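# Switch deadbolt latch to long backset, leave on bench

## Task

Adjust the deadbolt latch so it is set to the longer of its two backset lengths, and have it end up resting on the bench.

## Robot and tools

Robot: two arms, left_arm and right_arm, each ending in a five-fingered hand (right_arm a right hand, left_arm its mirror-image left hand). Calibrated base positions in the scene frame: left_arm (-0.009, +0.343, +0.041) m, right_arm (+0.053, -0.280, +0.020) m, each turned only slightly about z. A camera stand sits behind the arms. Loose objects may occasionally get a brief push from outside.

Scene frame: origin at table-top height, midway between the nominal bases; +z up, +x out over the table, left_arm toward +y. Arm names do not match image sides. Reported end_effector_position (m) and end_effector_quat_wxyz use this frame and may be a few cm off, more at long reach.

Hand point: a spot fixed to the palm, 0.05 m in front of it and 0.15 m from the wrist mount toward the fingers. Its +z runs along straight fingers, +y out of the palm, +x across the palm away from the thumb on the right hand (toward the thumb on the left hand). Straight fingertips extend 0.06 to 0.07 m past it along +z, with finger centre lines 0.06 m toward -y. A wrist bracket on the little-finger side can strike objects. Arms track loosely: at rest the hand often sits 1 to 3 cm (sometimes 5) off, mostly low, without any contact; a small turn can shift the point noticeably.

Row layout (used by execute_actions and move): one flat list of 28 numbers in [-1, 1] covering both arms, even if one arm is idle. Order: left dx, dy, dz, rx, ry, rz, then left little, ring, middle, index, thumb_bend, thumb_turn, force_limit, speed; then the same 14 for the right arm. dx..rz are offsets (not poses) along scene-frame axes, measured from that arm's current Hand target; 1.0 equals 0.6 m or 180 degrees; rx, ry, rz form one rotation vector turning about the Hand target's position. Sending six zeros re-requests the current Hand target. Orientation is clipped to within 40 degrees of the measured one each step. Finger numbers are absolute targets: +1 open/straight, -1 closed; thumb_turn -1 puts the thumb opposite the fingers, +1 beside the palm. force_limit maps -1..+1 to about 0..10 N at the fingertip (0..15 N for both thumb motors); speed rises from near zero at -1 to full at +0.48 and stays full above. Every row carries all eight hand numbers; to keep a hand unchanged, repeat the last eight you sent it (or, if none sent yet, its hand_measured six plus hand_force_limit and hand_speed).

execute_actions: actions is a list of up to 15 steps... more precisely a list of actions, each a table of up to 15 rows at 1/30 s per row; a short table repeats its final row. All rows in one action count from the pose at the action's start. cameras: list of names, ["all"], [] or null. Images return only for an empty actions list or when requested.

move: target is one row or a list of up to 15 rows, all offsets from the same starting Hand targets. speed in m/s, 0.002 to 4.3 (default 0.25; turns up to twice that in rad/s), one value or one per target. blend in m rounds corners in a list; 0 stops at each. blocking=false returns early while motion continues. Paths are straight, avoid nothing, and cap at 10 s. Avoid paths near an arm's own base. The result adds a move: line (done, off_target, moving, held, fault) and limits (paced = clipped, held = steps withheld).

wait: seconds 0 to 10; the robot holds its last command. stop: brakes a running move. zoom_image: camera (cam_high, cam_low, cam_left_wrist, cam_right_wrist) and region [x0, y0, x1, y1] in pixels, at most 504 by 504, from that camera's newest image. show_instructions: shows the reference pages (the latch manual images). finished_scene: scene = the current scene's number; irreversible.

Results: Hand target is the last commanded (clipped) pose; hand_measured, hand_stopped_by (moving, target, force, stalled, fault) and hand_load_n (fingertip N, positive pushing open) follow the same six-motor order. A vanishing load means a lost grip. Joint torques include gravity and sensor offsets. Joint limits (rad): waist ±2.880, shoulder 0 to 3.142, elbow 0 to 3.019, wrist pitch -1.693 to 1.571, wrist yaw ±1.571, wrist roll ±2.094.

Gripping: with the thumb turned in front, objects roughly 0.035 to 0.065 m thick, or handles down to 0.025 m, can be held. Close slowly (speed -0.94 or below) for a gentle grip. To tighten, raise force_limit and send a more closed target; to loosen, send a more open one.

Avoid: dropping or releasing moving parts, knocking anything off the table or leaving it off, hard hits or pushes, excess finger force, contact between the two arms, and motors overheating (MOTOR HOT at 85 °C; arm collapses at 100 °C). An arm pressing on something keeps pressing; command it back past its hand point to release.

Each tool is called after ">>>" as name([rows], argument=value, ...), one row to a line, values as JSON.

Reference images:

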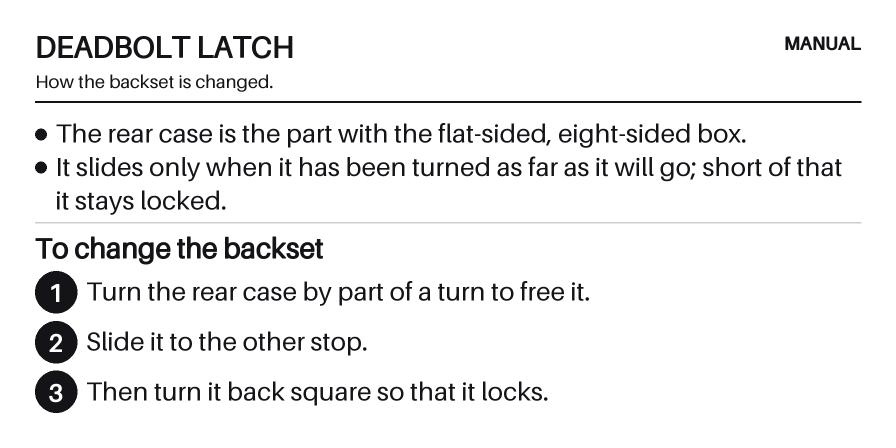

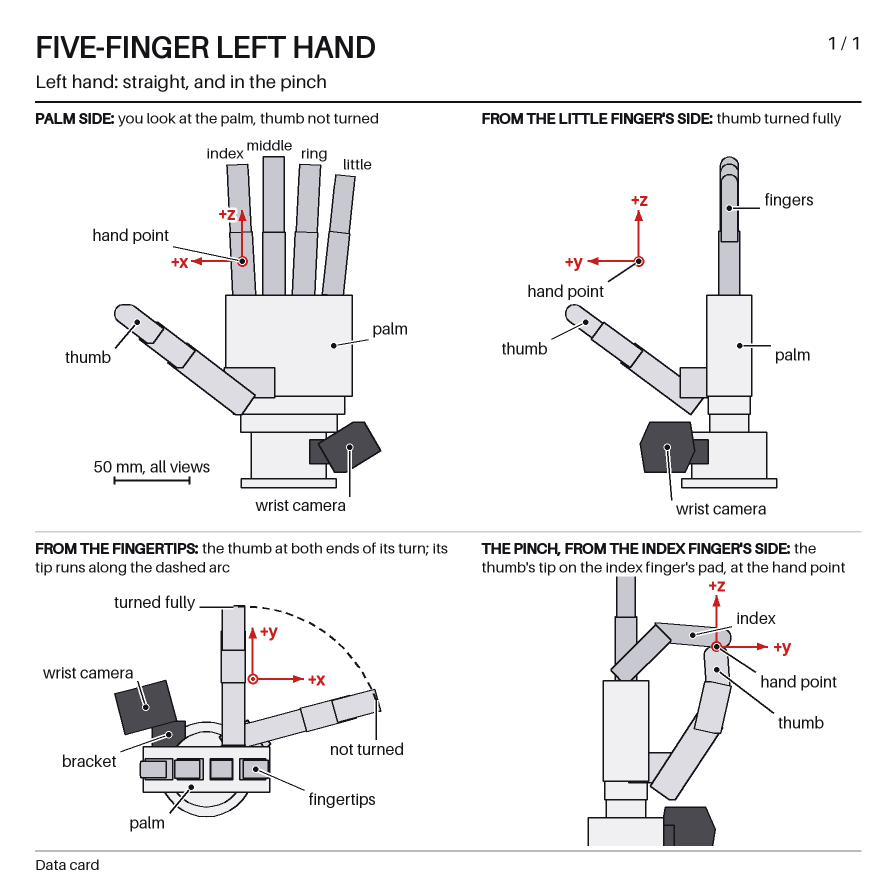

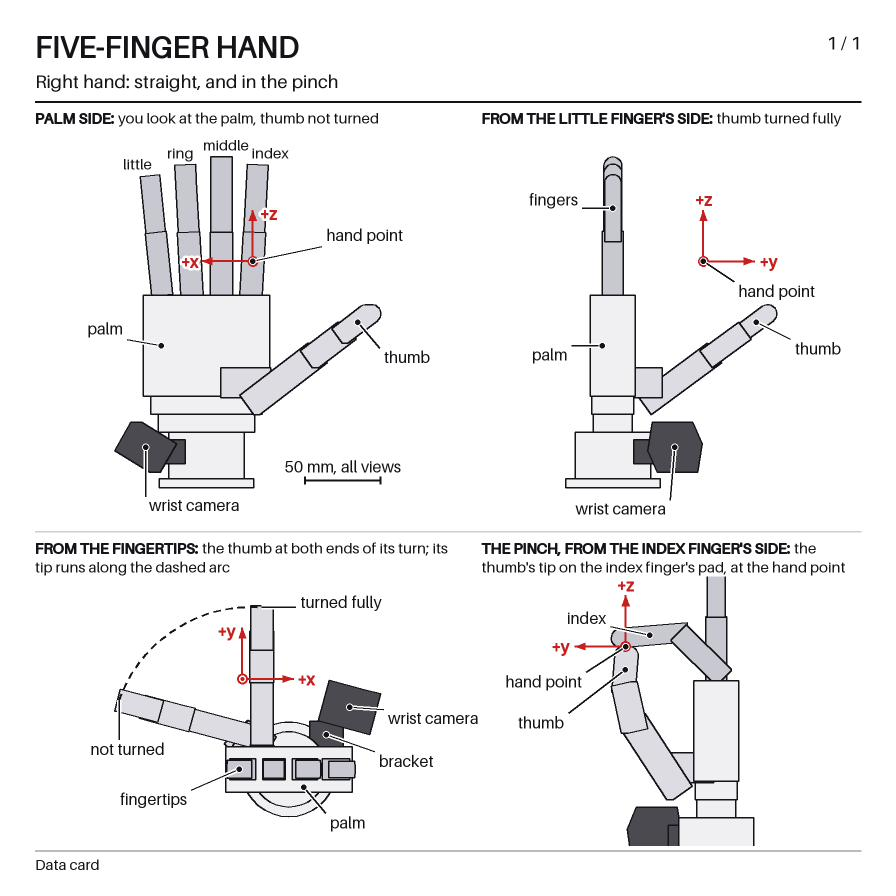

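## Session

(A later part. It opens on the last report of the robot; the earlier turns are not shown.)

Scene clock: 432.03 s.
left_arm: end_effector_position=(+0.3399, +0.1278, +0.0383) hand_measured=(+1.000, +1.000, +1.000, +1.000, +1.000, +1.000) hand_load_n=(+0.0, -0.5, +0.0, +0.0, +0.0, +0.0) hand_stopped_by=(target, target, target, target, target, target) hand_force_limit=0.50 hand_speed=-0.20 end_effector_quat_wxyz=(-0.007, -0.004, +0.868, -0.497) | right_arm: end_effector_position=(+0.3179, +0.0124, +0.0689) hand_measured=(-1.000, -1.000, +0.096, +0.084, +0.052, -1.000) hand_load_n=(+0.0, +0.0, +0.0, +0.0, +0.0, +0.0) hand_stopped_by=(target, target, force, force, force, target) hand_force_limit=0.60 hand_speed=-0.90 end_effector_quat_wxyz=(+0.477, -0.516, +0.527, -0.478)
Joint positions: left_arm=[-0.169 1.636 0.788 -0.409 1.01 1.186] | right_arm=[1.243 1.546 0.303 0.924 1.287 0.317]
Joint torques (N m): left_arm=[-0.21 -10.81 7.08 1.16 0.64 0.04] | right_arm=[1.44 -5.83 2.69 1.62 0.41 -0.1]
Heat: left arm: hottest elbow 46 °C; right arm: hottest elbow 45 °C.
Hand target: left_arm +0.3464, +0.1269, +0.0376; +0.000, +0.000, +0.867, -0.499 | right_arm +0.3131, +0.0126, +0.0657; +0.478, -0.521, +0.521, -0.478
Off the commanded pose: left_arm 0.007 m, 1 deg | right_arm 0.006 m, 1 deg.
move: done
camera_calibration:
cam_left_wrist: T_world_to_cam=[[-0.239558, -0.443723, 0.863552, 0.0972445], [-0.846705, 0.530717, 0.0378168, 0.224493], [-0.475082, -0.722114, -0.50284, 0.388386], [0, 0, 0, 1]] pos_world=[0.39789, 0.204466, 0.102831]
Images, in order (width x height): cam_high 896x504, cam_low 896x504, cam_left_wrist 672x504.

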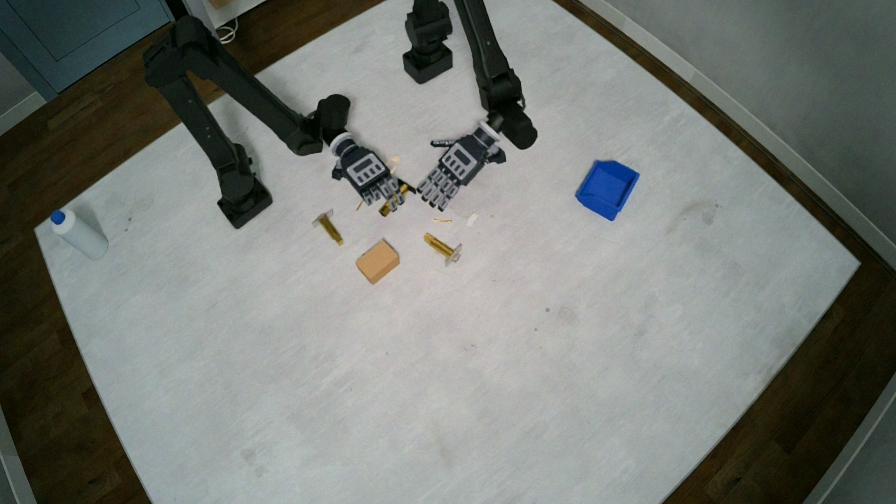

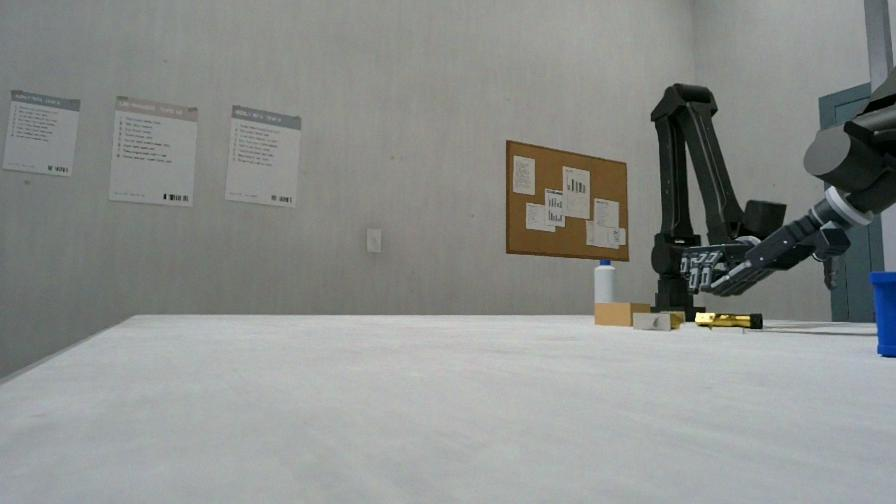

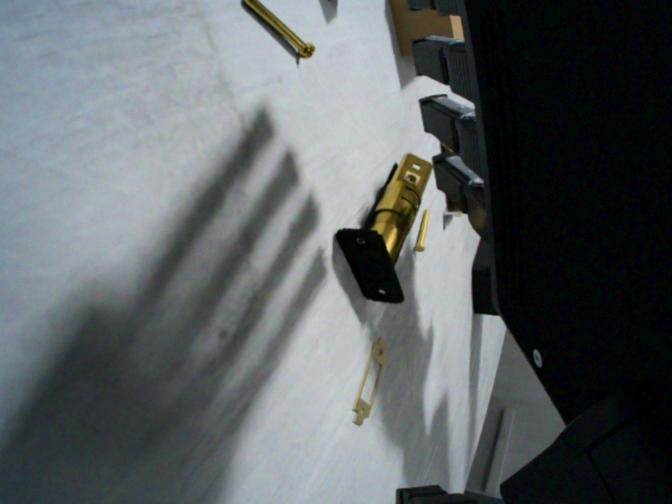

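>>> move([
  [-0.02,0.08,0.12,0,0,0,1,1,1,1,1,1,0.5,-0.2,-0.02,-0.04,0.08,0,0,0,-1,-1,-0.45,-0.45,-0.3,-1,0.6,-0.9],
  [-0.02,0.15,0.15,0,0,0,1,1,1,1,1,1,0.5,-0.2,-0.1,-0.12,0.12,0,0,0,-1,-1,0.8,0.8,0.3,-1,0.6,-0.2],
], speed=0.2, cameras=["all"])

>>> zoom_image(camera="cam_left_wrist", region=[280, 90, 480, 290])

>>> zoom_image(camera="cam_high", region=[375, 180, 435, 240])

>>> zoom_image(camera="cam_low", region=[665, 275, 785, 335])

>>> zoom_image(camera="cam_right_wrist", region=[200, 100, 500, 400])

Scene clock: 437.37 s.
left_arm: end_effector_position=(+0.3144, +0.2166, +0.1136) hand_measured=(+1.000, +1.000, +1.000, +1.000, +1.000, +1.000) hand_load_n=(-0.5, +0.0, +0.0, +0.0, +0.0, -0.5) hand_stopped_by=(target, target, target, target, target, target) hand_force_limit=0.50 hand_speed=-0.20 end_effector_quat_wxyz=(-0.019, -0.014, +0.867, -0.498) | right_arm: end_effector_position=(+0.2531, -0.0782, +0.1202) hand_measured=(-1.000, -1.000, +0.800, +0.800, +0.300, -1.000) hand_load_n=(+0.0, +0.0, +0.0, +0.0, +0.0, +0.0) hand_stopped_by=(target, target, target, target, target, target) hand_force_limit=0.60 hand_speed=-0.20 end_effector_quat_wxyz=(-0.465, +0.532, -0.511, +0.489)
Joint positions: left_arm=[0.064 1.478 0.867 -1.052 1.041 1.624] | right_arm=[1.459 0.839 0.232 -0.361 1.464 0.92]
Joint torques (N m): left_arm=[-0.26 -10.17 11.47 -0.39 0.73 0.11] | right_arm=[0.79 -0.26 10.17 0.09 0.73 0.09]
Heat: left arm: hottest elbow 46 °C; right arm: hottest elbow 45 °C.
Hand target: left_arm +0.3344, +0.2169, +0.1276; +0.000, +0.000, +0.867, -0.499 | right_arm +0.2531, -0.0593, +0.1377; -0.478, +0.521, -0.521, +0.478
Off the commanded pose: left_arm 0.024 m, 3 deg | right_arm 0.026 m, 3 deg.
move: off_target (left_arm, right_arm); target 2's new numbers were sent with right_arm's hand 0.026 m and 3 deg from that target
camera_calibration:
cam_left_wrist: T_world_to_cam=[[-0.210912, -0.442744, 0.87149, 0.0554275], [-0.848008, 0.526326, 0.0621612, 0.151502], [-0.486209, -0.725919, -0.486458, 0.480724], [0, 0, 0, 1]] pos_world=[0.373897, 0.293767, 0.17613]
cam_right_wrist: T_world_to_cam=[[-0.0316256, -0.256992, -0.965896, 0.111656], [-0.546338, 0.813678, -0.198604, 0.221274], [0.836968, 0.521424, -0.166138, -0.038816], [0, 0, 0, 1]] pos_world=[0.156909, -0.131112, 0.145345]

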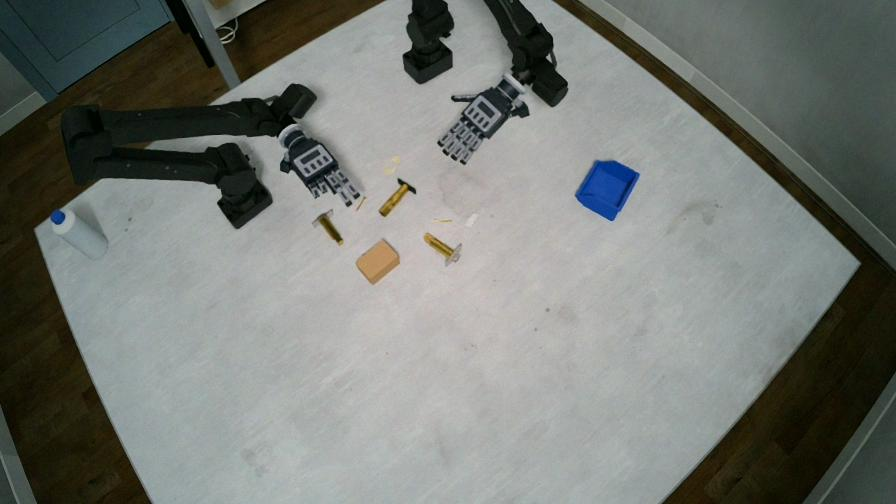

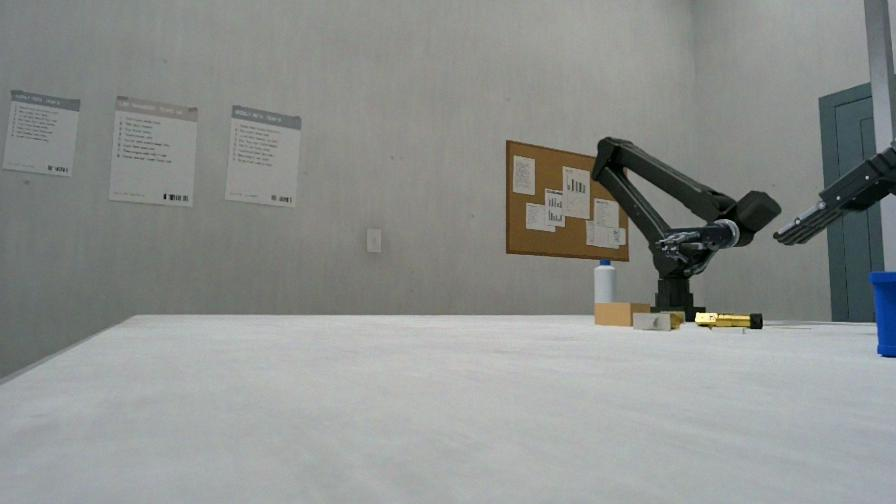

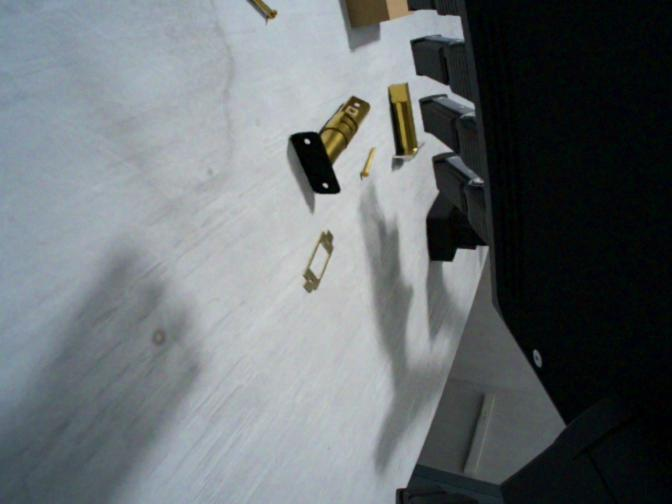

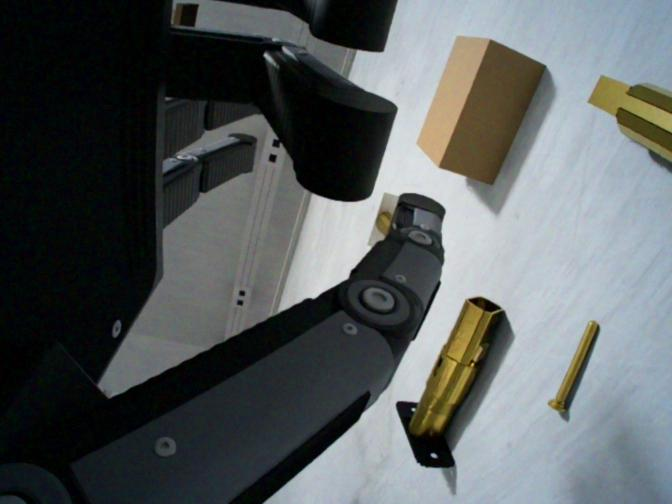

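Scaled by 2.520 from the camera's 672x504 image, which has a finer 960x720 frame.

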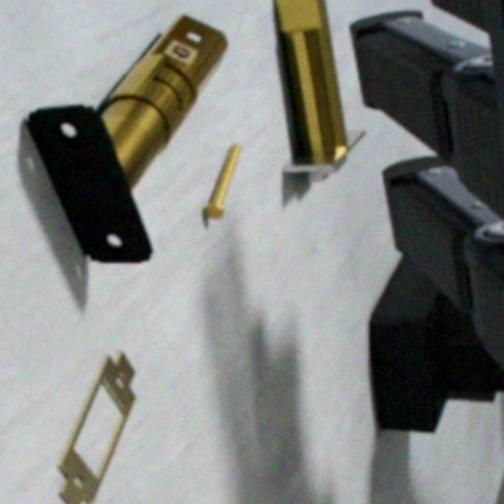

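Scaled by 8.400 from the camera's 896x504 image, which has a finer 1280x720 frame.

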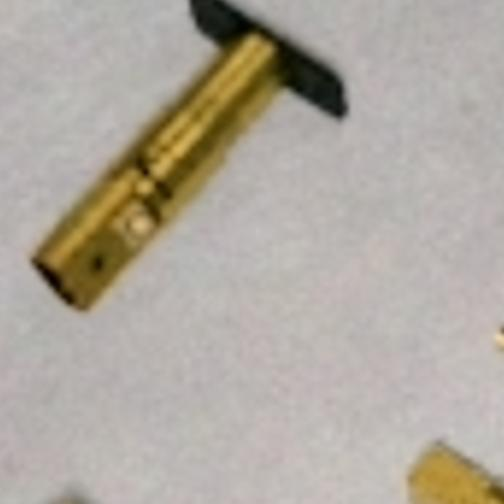

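Scaled by 4.200 from the camera's 896x504 image, which has a finer 1280x720 frame.

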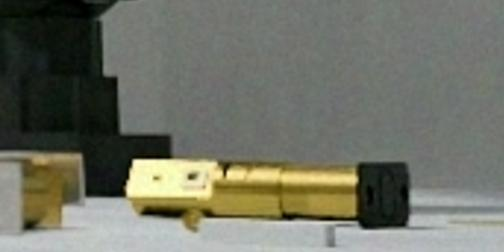

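Scaled by 1.680 from the camera's 672x504 image, which has a finer 960x720 frame.

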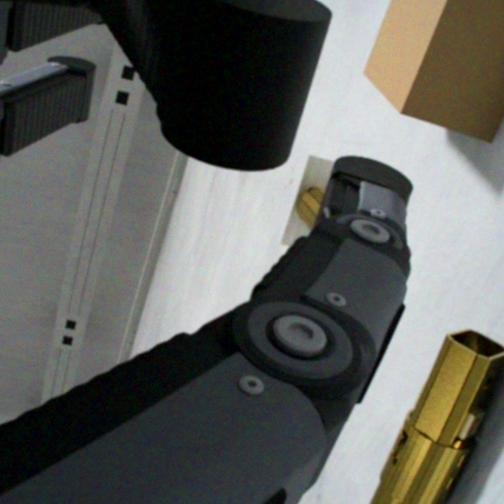

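>>> move([
  [0,0,0,0,0,0,1,1,1,1,1,1,0.5,-0.2,0.0883,0.0922,-0.0962,-0.0091,0.0834,0.0690,-1,-1,0.8,0.8,0.2,-1,0.8,-0.2],
  [0,0,0,0,0,0,1,1,1,1,1,1,0.5,-0.2,0.0822,0.0863,-0.1712,-0.0091,0.0834,0.0690,-1,-1,0.8,0.8,0.2,-1,0.8,-0.2],
], speed=[0.2,0.12], cameras=["cam_left_wrist","cam_low","cam_high","cam_right_wrist"])

>>> zoom_image(camera="cam_left_wrist", region=[280, 90, 420, 230])

>>> zoom_image(camera="cam_high", region=[375, 180, 435, 240])

Scene clock: 441.57 s.
left_arm: end_effector_position=(+0.3144, +0.2166, +0.1136) hand_measured=(+1.000, +1.000, +1.000, +1.000, +1.000, +1.000) hand_load_n=(+0.0, +0.0, +0.0, +0.0, +0.0, +0.0) hand_stopped_by=(target, target, target, target, target, target) hand_force_limit=0.50 hand_speed=-0.20 end_effector_quat_wxyz=(-0.019, -0.014, +0.867, -0.498) | right_arm: end_effector_position=(+0.3023, -0.0014, +0.0382) hand_measured=(-1.000, -1.000, +0.800, +0.800, +0.200, -1.000) hand_load_n=(+0.0, +0.0, +0.0, +0.0, +0.0, +0.0) hand_stopped_by=(target, target, target, target, target, target) hand_force_limit=0.80 hand_speed=-0.20 end_effector_quat_wxyz=(-0.450, +0.638, -0.515, +0.354)
Joint positions: left_arm=[0.064 1.478 0.867 -1.052 1.041 1.624] | right_arm=[1.09 1.297 0.232 0.527 0.837 0.43]
Joint torques (N m): left_arm=[-0.32 -10.11 11.48 -0.39 0.73 0.11] | right_arm=[-0.21 -4.48 3.64 1.85 0.35 -0.16]
Heat: left arm: hottest elbow 47 °C; right arm: hottest elbow 45 °C.
Hand target: left_arm +0.3344, +0.2169, +0.1276; +0.000, +0.000, +0.867, -0.499 | right_arm +0.3025, -0.0076, +0.0350; -0.447, +0.639, -0.513, +0.359
Off the commanded pose: left_arm 0.024 m, 3 deg | right_arm 0.007 m, 1 deg.
move: off_target (left_arm)
camera_calibration:
cam_left_wrist: T_world_to_cam=[[-0.210912, -0.442744, 0.87149, 0.0554275], [-0.848008, 0.526326, 0.0621612, 0.151502], [-0.486209, -0.725919, -0.486458, 0.480724], [0, 0, 0, 1]] pos_world=[0.373897, 0.293767, 0.17613]
cam_right_wrist: T_world_to_cam=[[-0.23278, -0.258986, -0.937411, 0.113462], [-0.735835, 0.677147, -0.00435644, 0.219159], [0.635893, 0.688766, -0.348197, -0.0657526], [0, 0, 0, 1]] pos_world=[0.229489, -0.0737298, 0.0844207]

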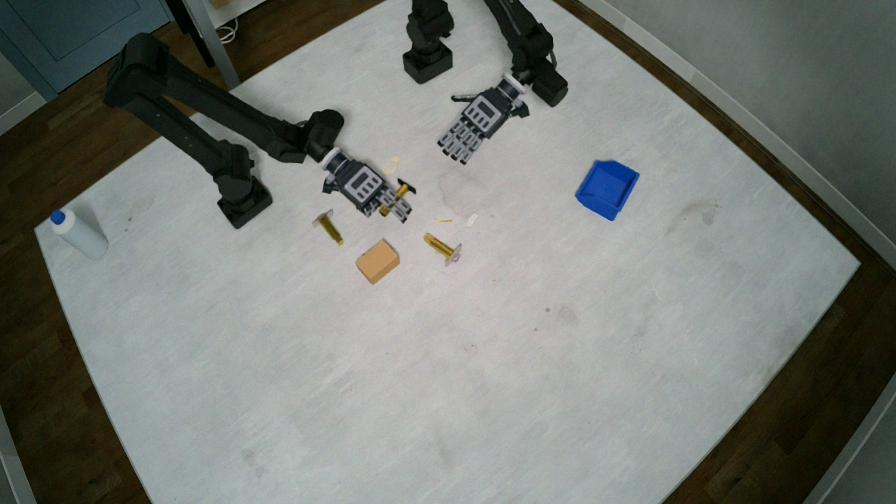

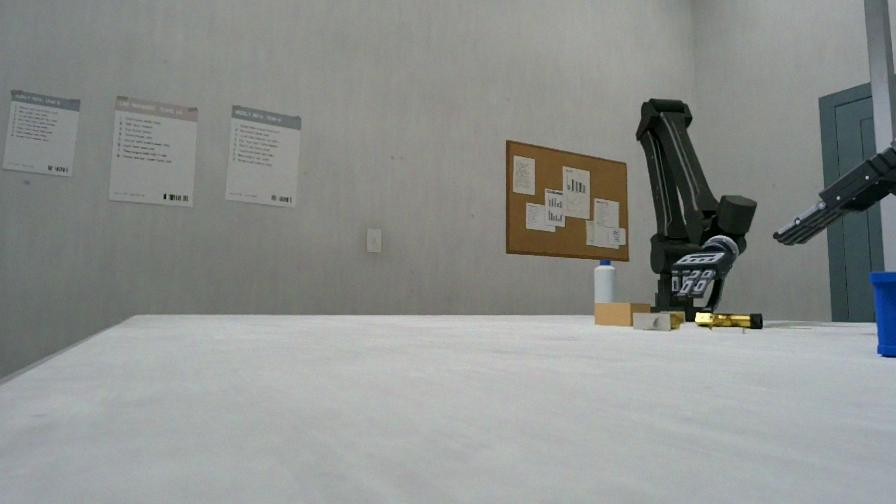

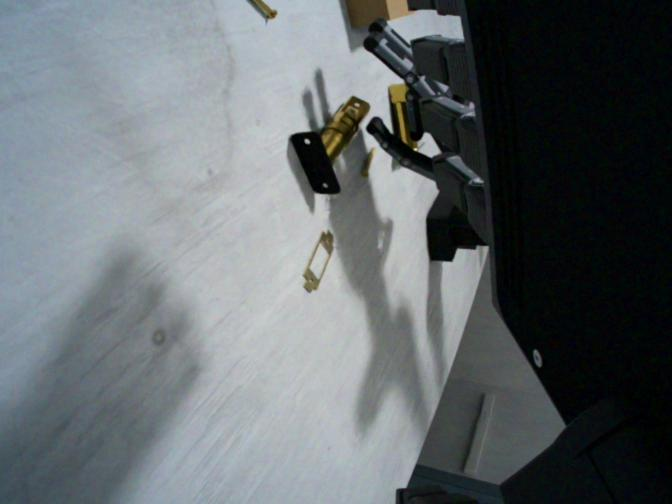

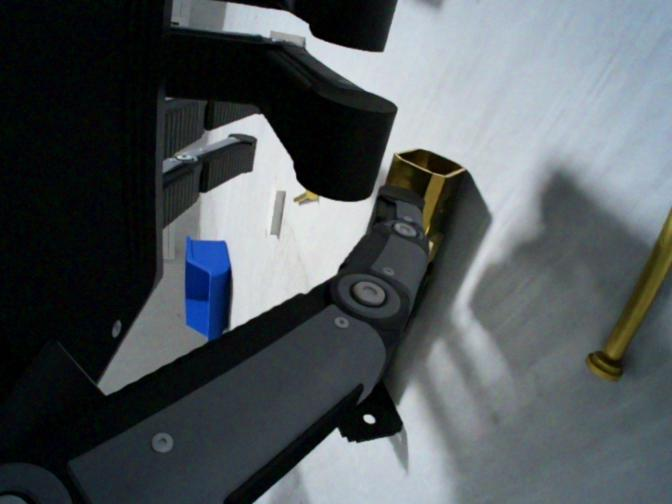

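Scaled by 3.600 from the camera's 672x504 image, which has a finer 960x720 frame.

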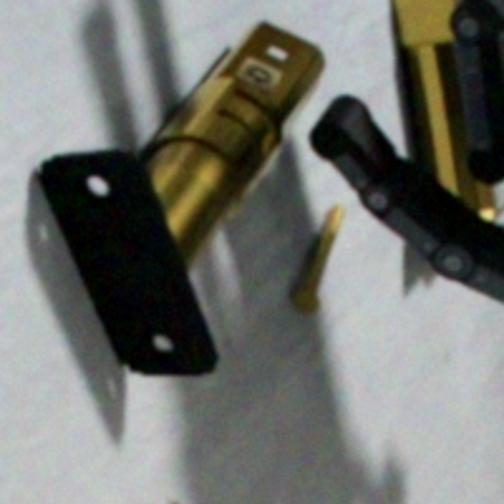

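Scaled by 8.400 from the camera's 896x504 image, which has a finer 1280x720 frame.

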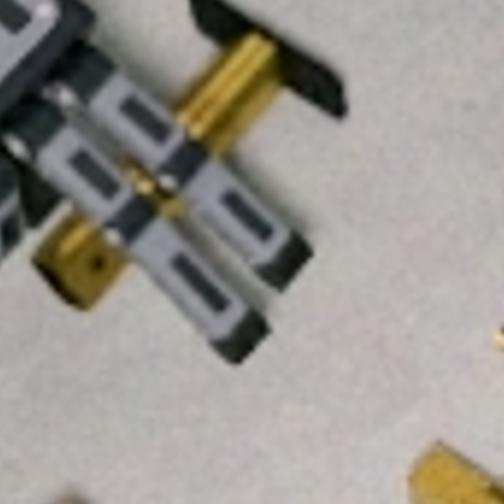

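>>> move([
  [0,0,0,0,0,0,1,1,1,1,1,1,0.5,-0.2,-0.012,-0.01,0.05,0,0,0,-1,-1,0.8,0.8,0.2,-1,0.8,-0.2],
  [0,0,0,0,0,0,1,1,1,1,1,1,0.5,-0.2,-0.01,0.011,-0.0308,0,0,0,-1,-1,0.8,0.8,0.2,-1,0.8,-0.2],
], speed=[0.15,0.08], cameras=["cam_left_wrist","cam_high","cam_right_wrist"])

>>> zoom_image(camera="cam_left_wrist", region=[280, 90, 420, 230])

>>> zoom_image(camera="cam_high", region=[375, 180, 435, 240])

Scene clock: 444.57 s.
left_arm: end_effector_position=(+0.3144, +0.2166, +0.1136) hand_measured=(+1.000, +1.000, +1.000, +1.000, +1.000, +1.000) hand_load_n=(+0.0, +0.0, +0.0, +0.0, +0.0, +0.0) hand_stopped_by=(target, target, target, target, target, target) hand_force_limit=0.50 hand_speed=-0.20 end_effector_quat_wxyz=(-0.019, -0.014, +0.867, -0.498) | right_arm: end_effector_position=(+0.3015, -0.0015, +0.0184) hand_measured=(-1.000, -1.000, +0.800, +0.800, +0.200, -1.000) hand_load_n=(+0.0, +0.0, +0.0, +0.0, +0.0, +0.0) hand_stopped_by=(target, target, target, target, target, target) hand_force_limit=0.80 hand_speed=-0.20 end_effector_quat_wxyz=(-0.443, +0.639, -0.513, +0.363)
Joint positions: left_arm=[0.064 1.478 0.867 -1.052 1.041 1.624] | right_arm=[1.104 1.411 0.229 0.624 0.863 0.434]
Joint torques (N m): left_arm=[-0.26 -10.17 11.47 -0.36 0.73 0.11] | right_arm=[1.38 -4.84 3.03 1.78 0.51 0.08]
Heat: left arm: hottest elbow 47 °C; right arm: hottest elbow 45 °C.
Hand target: left_arm +0.3344, +0.2169, +0.1276; +0.000, +0.000, +0.867, -0.499 | right_arm +0.2964, -0.0009, +0.0165; -0.447, +0.639, -0.513, +0.358
Off the commanded pose: left_arm 0.024 m, 3 deg | right_arm 0.005 m, 1 deg.
move: off_target (left_arm)
camera_calibration:
cam_left_wrist: T_world_to_cam=[[-0.210912, -0.442744, 0.87149, 0.0554275], [-0.848008, 0.526326, 0.0621612, 0.151502], [-0.486209, -0.725919, -0.486458, 0.480724], [0, 0, 0, 1]] pos_world=[0.373897, 0.293767, 0.17613]
cam_right_wrist: T_world_to_cam=[[-0.232395, -0.276183, -0.932585, 0.0944433], [-0.729496, 0.683672, -0.0206814, 0.216914], [0.643295, 0.675511, -0.360356, -0.074016], [0, 0, 0, 1]] pos_world=[0.2278, -0.0722158, 0.0658904]
Images, in order (width x height): cam_high 896x504, cam_left_wrist 672x504, cam_right_wrist 672x504.

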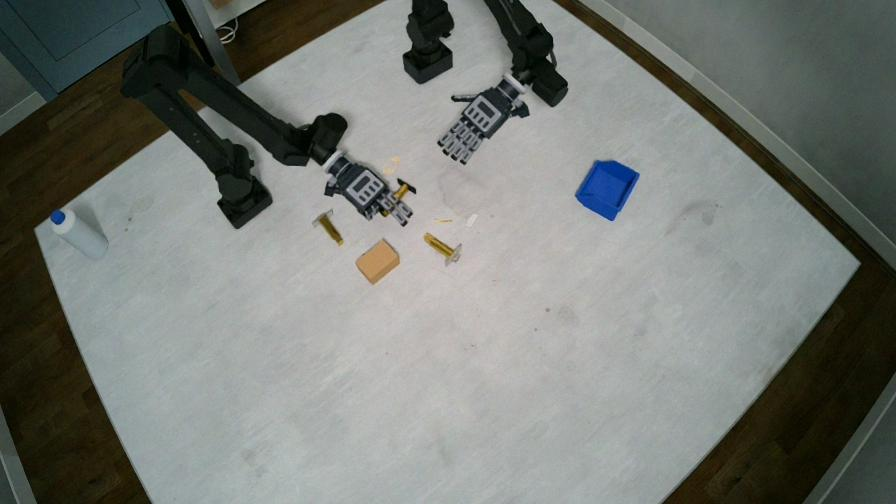

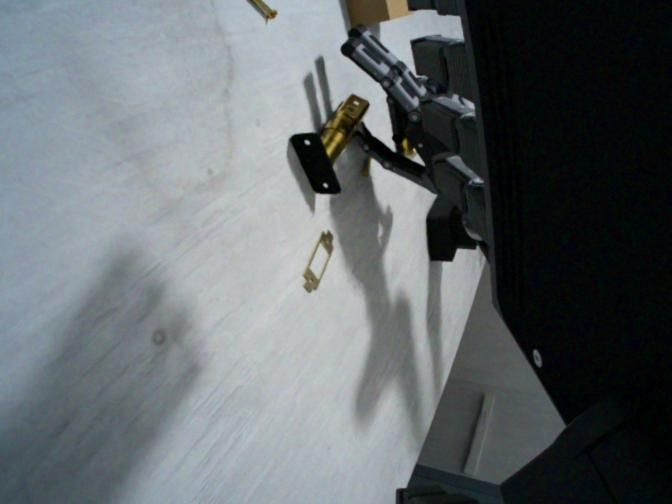

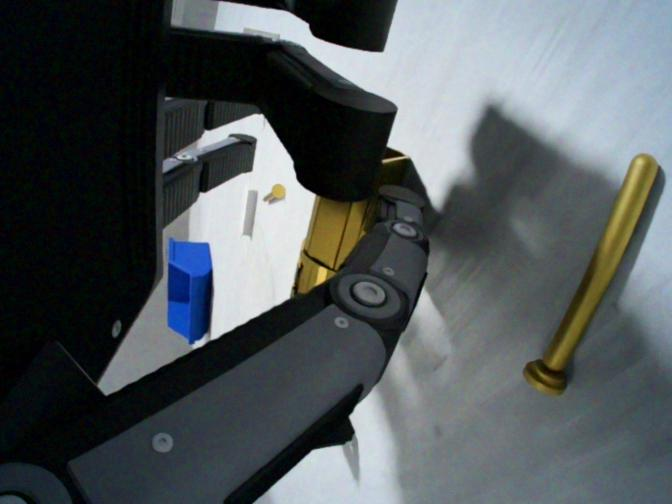

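Scaled by 3.600 from the camera's 672x504 image, which has a finer 960x720 frame.

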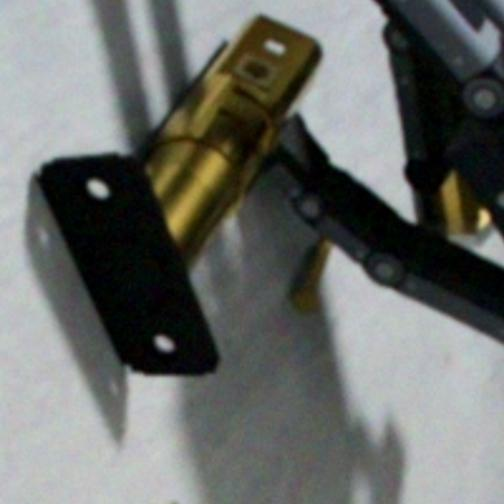

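Scaled by 8.400 from the camera's 896x504 image, which has a finer 1280x720 frame.

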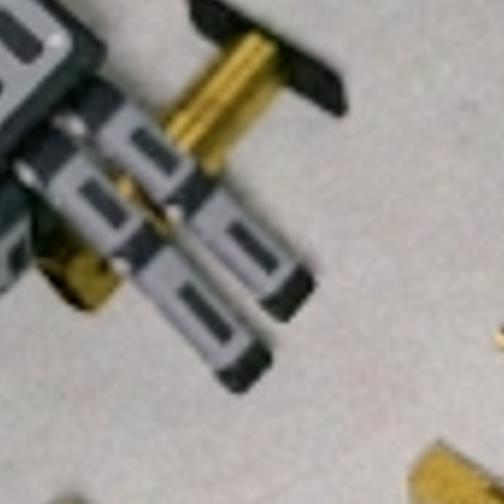

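>>> execute_actions([
  [[0,0,0,0,0,0,1,1,1,1,1,1,0.5,-0.2,-0.006,0,0,0,0,0,-1,-1,-0.2,-0.2,0.1,-1,-0.6,-0.85]],
  [[0,0,0,0,0,0,1,1,1,1,1,1,0.5,-0.2,0,0,0,0,0,0,-1,-1,-0.2,-0.2,0.1,-1,-0.6,-0.85]],
  [[0,0,0,0,0,0,1,1,1,1,1,1,0.5,-0.2,0,0,0,0,0,0,-1,-1,-0.2,-0.2,0.1,-1,-0.6,-0.85]],
  [[0,0,0,0,0,0,1,1,1,1,1,1,0.5,-0.2,0,0,0,0,0,0,-1,-1,-0.2,-0.2,0.1,-1,-0.6,-0.85]],
], cameras=["cam_left_wrist","cam_right_wrist"])

>>> zoom_image(camera="cam_left_wrist", region=[280, 90, 420, 230])

Scene clock: 447.37 s.
left_arm: end_effector_position=(+0.3144, +0.2166, +0.1136) hand_measured=(+1.000, +1.000, +1.000, +1.000, +1.000, +1.000) hand_load_n=(+0.0, +0.0, +0.0, +0.0, +0.0, +0.0) hand_stopped_by=(target, target, target, target, target, target) hand_force_limit=0.50 hand_speed=-0.20 end_effector_quat_wxyz=(-0.019, -0.014, +0.867, -0.498) | right_arm: end_effector_position=(+0.2988, +0.0007, +0.0196) hand_measured=(-1.000, -1.000, +0.120, +0.106, +0.100, -1.000) hand_load_n=(+0.0, +0.0, +1.5, +2.0, +1.5, +0.0) hand_stopped_by=(target, target, force, force, target, target) hand_force_limit=-0.60 hand_speed=-0.85 end_effector_quat_wxyz=(-0.446, +0.637, -0.514, +0.362)
Joint positions: left_arm=[0.064 1.478 0.867 -1.052 1.041 1.624] | right_arm=[1.119 1.411 0.229 0.624 0.877 0.445]
Joint torques (N m): left_arm=[-0.38 -10.17 11.48 -0.4 0.73 0.11] | right_arm=[1.38 -5.25 2.84 1.36 0.44 0.08]
Heat: left arm: hottest elbow 47 °C; right arm: hottest elbow 45 °C.
Hand target: left_arm +0.3344, +0.2169, +0.1276; +0.000, +0.000, +0.867, -0.499 | right_arm +0.2929, -0.0010, +0.0165; -0.447, +0.639, -0.513, +0.359
Off the commanded pose: left_arm 0.024 m, 3 deg | right_arm 0.007 m, 1 deg.
Step readings (end_effector_position of left_arm | right_arm):
0: (+0.3144, +0.2166, +0.1136) | (+0.3015, -0.0015, +0.0184)
1: (+0.3144, +0.2166, +0.1136) | (+0.3017, -0.0019, +0.0187)
2: (+0.3144, +0.2166, +0.1136) | (+0.3013, -0.0018, +0.0191)
4: (+0.3144, +0.2166, +0.1136) | (+0.2998, -0.0003, +0.0192)
8: (+0.3144, +0.2166, +0.1136) | (+0.2986, +0.0008, +0.0194)
15: (+0.3144, +0.2166, +0.1136) | (+0.2986, +0.0008, +0.0194)
16: (+0.3144, +0.2166, +0.1136) | (+0.2986, +0.0008, +0.0194)
17: (+0.3144, +0.2166, +0.1136) | (+0.2986, +0.0009, +0.0194)
19: (+0.3144, +0.2166, +0.1136) | (+0.2986, +0.0009, +0.0194)
23: (+0.3144, +0.2166, +0.1136) | (+0.2986, +0.0009, +0.0194)
30: (+0.3144, +0.2166, +0.1136) | (+0.2986, +0.0009, +0.0194)
31: (+0.3144, +0.2166, +0.1136) | (+0.2986, +0.0009, +0.0194)
32: (+0.3144, +0.2166, +0.1136) | (+0.2986, +0.0009, +0.0194)
34: (+0.3144, +0.2166, +0.1136) | (+0.2986, +0.0009, +0.0194)
38: (+0.3144, +0.2166, +0.1136) | (+0.2986, +0.0009, +0.0194)
45: (+0.3144, +0.2166, +0.1136) | (+0.2986, +0.0009, +0.0194)
46: (+0.3144, +0.2166, +0.1136) | (+0.2986, +0.0009, +0.0194)
47: (+0.3144, +0.2166, +0.1136) | (+0.2986, +0.0009, +0.0194)
49: (+0.3144, +0.2166, +0.1136) | (+0.2987, +0.0008, +0.0195)
53: (+0.3144, +0.2166, +0.1136) | (+0.2988, +0.0007, +0.0196)
60: (+0.3144, +0.2166, +0.1136) | (+0.2988, +0.0007, +0.0196)
camera_calibration:
cam_left_wrist: T_world_to_cam=[[-0.210912, -0.442744, 0.87149, 0.0554275], [-0.848008, 0.526326, 0.0621612, 0.151502], [-0.486209, -0.725919, -0.486458, 0.480724], [0, 0, 0, 1]] pos_world=[0.373897, 0.293767, 0.17613]
cam_right_wrist: T_world_to_cam=[[-0.228222, -0.269051, -0.935696, 0.0943757], [-0.728956, 0.684297, -0.0189666, 0.213248], [0.645397, 0.677753, -0.352298, -0.0742372], [0, 0, 0, 1]] pos_world=[0.224899, -0.0702184, 0.0661979]
Images, in order (width x height): cam_left_wrist 672x504, cam_right_wrist 672x504.

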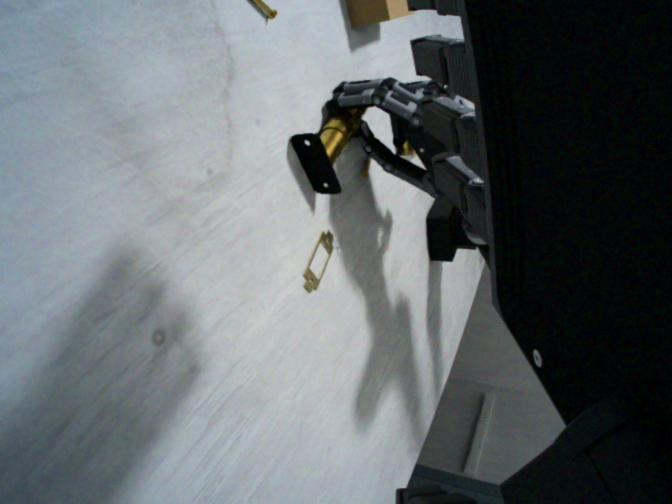

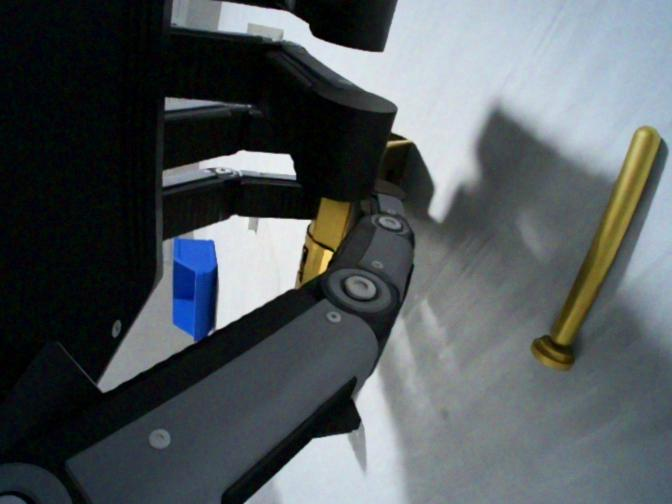

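Scaled by 3.600 from the camera's 672x504 image, which has a finer 960x720 frame.

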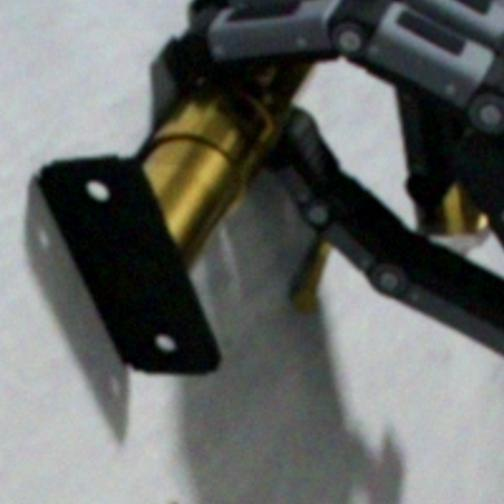

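>>> execute_actions([
  [[0,0,0,0,0,0,1,1,1,1,1,1,0.5,-0.2,0,0,0,0,0,0,-1,-1,-0.3,-0.3,-0.1,-1,-0.2,-0.88]],
  [[0,0,0,0,0,0,1,1,1,1,1,1,0.5,-0.2,0,0,0,0,0,0,-1,-1,-0.3,-0.3,-0.1,-1,-0.2,-0.88]],
  [[0,0,0,0,0,0,1,1,1,1,1,1,0.5,-0.2,0,0,0,0,0,0,-1,-1,-0.45,-0.45,-0.3,-1,0.6,-0.9]],
  [[0,0,0,0,0,0,1,1,1,1,1,1,0.5,-0.2,0,0,0,0,0,0,-1,-1,-0.45,-0.45,-0.3,-1,0.6,-0.9]],
  [[0,0,0,0,0,0,1,1,1,1,1,1,0.5,-0.2,0,0,0,0,0,0,-1,-1,-0.45,-0.45,-0.3,-1,0.6,-0.9]],
], cameras=["cam_left_wrist"])

>>> zoom_image(camera="cam_left_wrist", region=[280, 90, 420, 230])

Scene clock: 451.93 s.
left_arm: end_effector_position=(+0.3144, +0.2166, +0.1136) hand_measured=(+1.000, +1.000, +1.000, +1.000, +1.000, +1.000) hand_load_n=(+0.0, +0.0, +0.0, +0.0, +0.0, +0.0) hand_stopped_by=(target, target, target, target, target, target) hand_force_limit=0.50 hand_speed=-0.20 end_effector_quat_wxyz=(-0.019, -0.014, +0.867, -0.498) | right_arm: end_effector_position=(+0.2991, +0.0005, +0.0199) hand_measured=(-1.000, -1.000, +0.096, +0.082, -0.300, -1.000) hand_load_n=(+0.0, +0.0, +1.0, +0.0, +0.0, +0.0) hand_stopped_by=(target, target, force, force, target, target) hand_force_limit=0.60 hand_speed=-0.90 end_effector_quat_wxyz=(-0.447, +0.635, -0.515, +0.363)
Joint positions: left_arm=[0.064 1.478 0.867 -1.052 1.041 1.624] | right_arm=[1.119 1.411 0.229 0.624 0.88 0.448]
Joint torques (N m): left_arm=[-0.38 -10.23 11.48 -0.36 0.73 0.11] | right_arm=[1.38 -5.3 2.82 1.36 0.34 0.05]
Heat: left arm: hottest elbow 47 °C; right arm: hottest elbow 44 °C.
Hand target: left_arm +0.3344, +0.2169, +0.1276; +0.000, +0.000, +0.867, -0.499 | right_arm +0.2929, -0.0010, +0.0165; -0.447, +0.639, -0.513, +0.359
Off the commanded pose: left_arm 0.024 m, 3 deg | right_arm 0.007 m, 1 deg.
Step readings (end_effector_position of left_arm | right_arm):
0: (+0.3144, +0.2166, +0.1136) | (+0.2988, +0.0007, +0.0196)
1: (+0.3144, +0.2166, +0.1136) | (+0.2988, +0.0007, +0.0196)
2: (+0.3144, +0.2166, +0.1136) | (+0.2988, +0.0007, +0.0196)
4: (+0.3144, +0.2166, +0.1136) | (+0.2988, +0.0008, +0.0196)
8: (+0.3144, +0.2166, +0.1136) | (+0.2989, +0.0006, +0.0197)
15: (+0.3144, +0.2166, +0.1136) | (+0.2989, +0.0006, +0.0197)
16: (+0.3144, +0.2166, +0.1136) | (+0.2989, +0.0006, +0.0197)
17: (+0.3144, +0.2166, +0.1136) | (+0.2989, +0.0006, +0.0197)
19: (+0.3144, +0.2166, +0.1136) | (+0.2989, +0.0006, +0.0197)
23: (+0.3144, +0.2166, +0.1136) | (+0.2989, +0.0006, +0.0197)
30: (+0.3144, +0.2166, +0.1136) | (+0.2989, +0.0006, +0.0197)
31: (+0.3144, +0.2166, +0.1136) | (+0.2989, +0.0006, +0.0197)
32: (+0.3144, +0.2166, +0.1136) | (+0.2989, +0.0006, +0.0197)
34: (+0.3144, +0.2166, +0.1136) | (+0.2989, +0.0006, +0.0197)
38: (+0.3144, +0.2166, +0.1136) | (+0.2990, +0.0006, +0.0197)
45: (+0.3144, +0.2166, +0.1136) | (+0.2990, +0.0005, +0.0198)
46: (+0.3144, +0.2166, +0.1136) | (+0.2990, +0.0005, +0.0198)
47: (+0.3144, +0.2166, +0.1136) | (+0.2990, +0.0005, +0.0198)
49: (+0.3144, +0.2166, +0.1136) | (+0.2990, +0.0005, +0.0198)
53: (+0.3144, +0.2166, +0.1136) | (+0.2990, +0.0005, +0.0198)
60: (+0.3144, +0.2166, +0.1136) | (+0.2991, +0.0005, +0.0198)
61: (+0.3144, +0.2166, +0.1136) | (+0.2991, +0.0005, +0.0198)
62: (+0.3144, +0.2166, +0.1136) | (+0.2991, +0.0005, +0.0198)
64: (+0.3144, +0.2166, +0.1136) | (+0.2991, +0.0005, +0.0198)
68: (+0.3144, +0.2166, +0.1136) | (+0.2991, +0.0005, +0.0198)
75: (+0.3144, +0.2166, +0.1136) | (+0.2991, +0.0006, +0.0198)
camera_calibration:
cam_left_wrist: T_world_to_cam=[[-0.210912, -0.442744, 0.87149, 0.0554275], [-0.848008, 0.526326, 0.0621612, 0.151502], [-0.486209, -0.725919, -0.486458, 0.480724], [0, 0, 0, 1]] pos_world=[0.373897, 0.293767, 0.17613]
Images, in order (width x height): cam_left_wrist 672x504.

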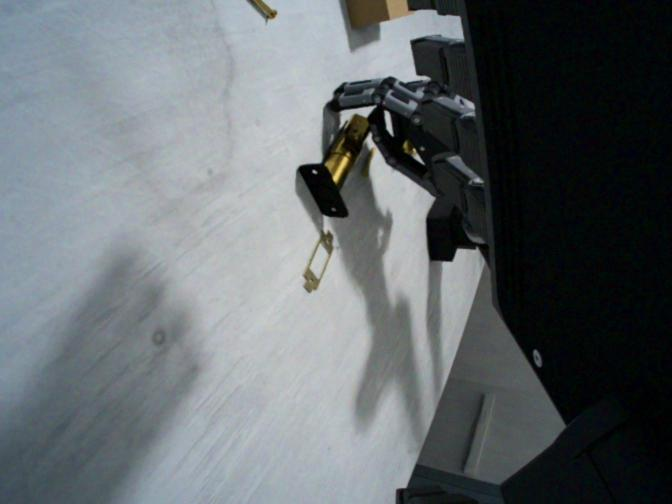

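Scaled by 3.600 from the camera's 672x504 image, which has a finer 960x720 frame.

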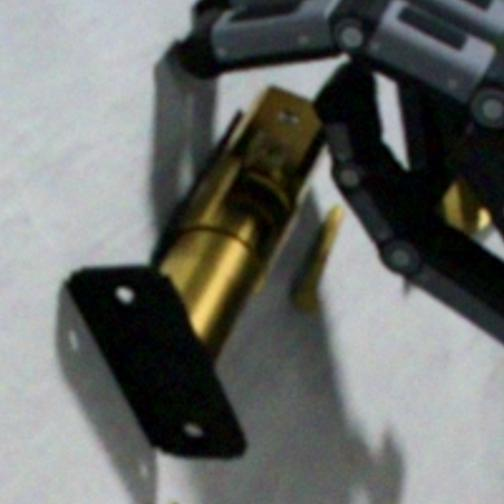

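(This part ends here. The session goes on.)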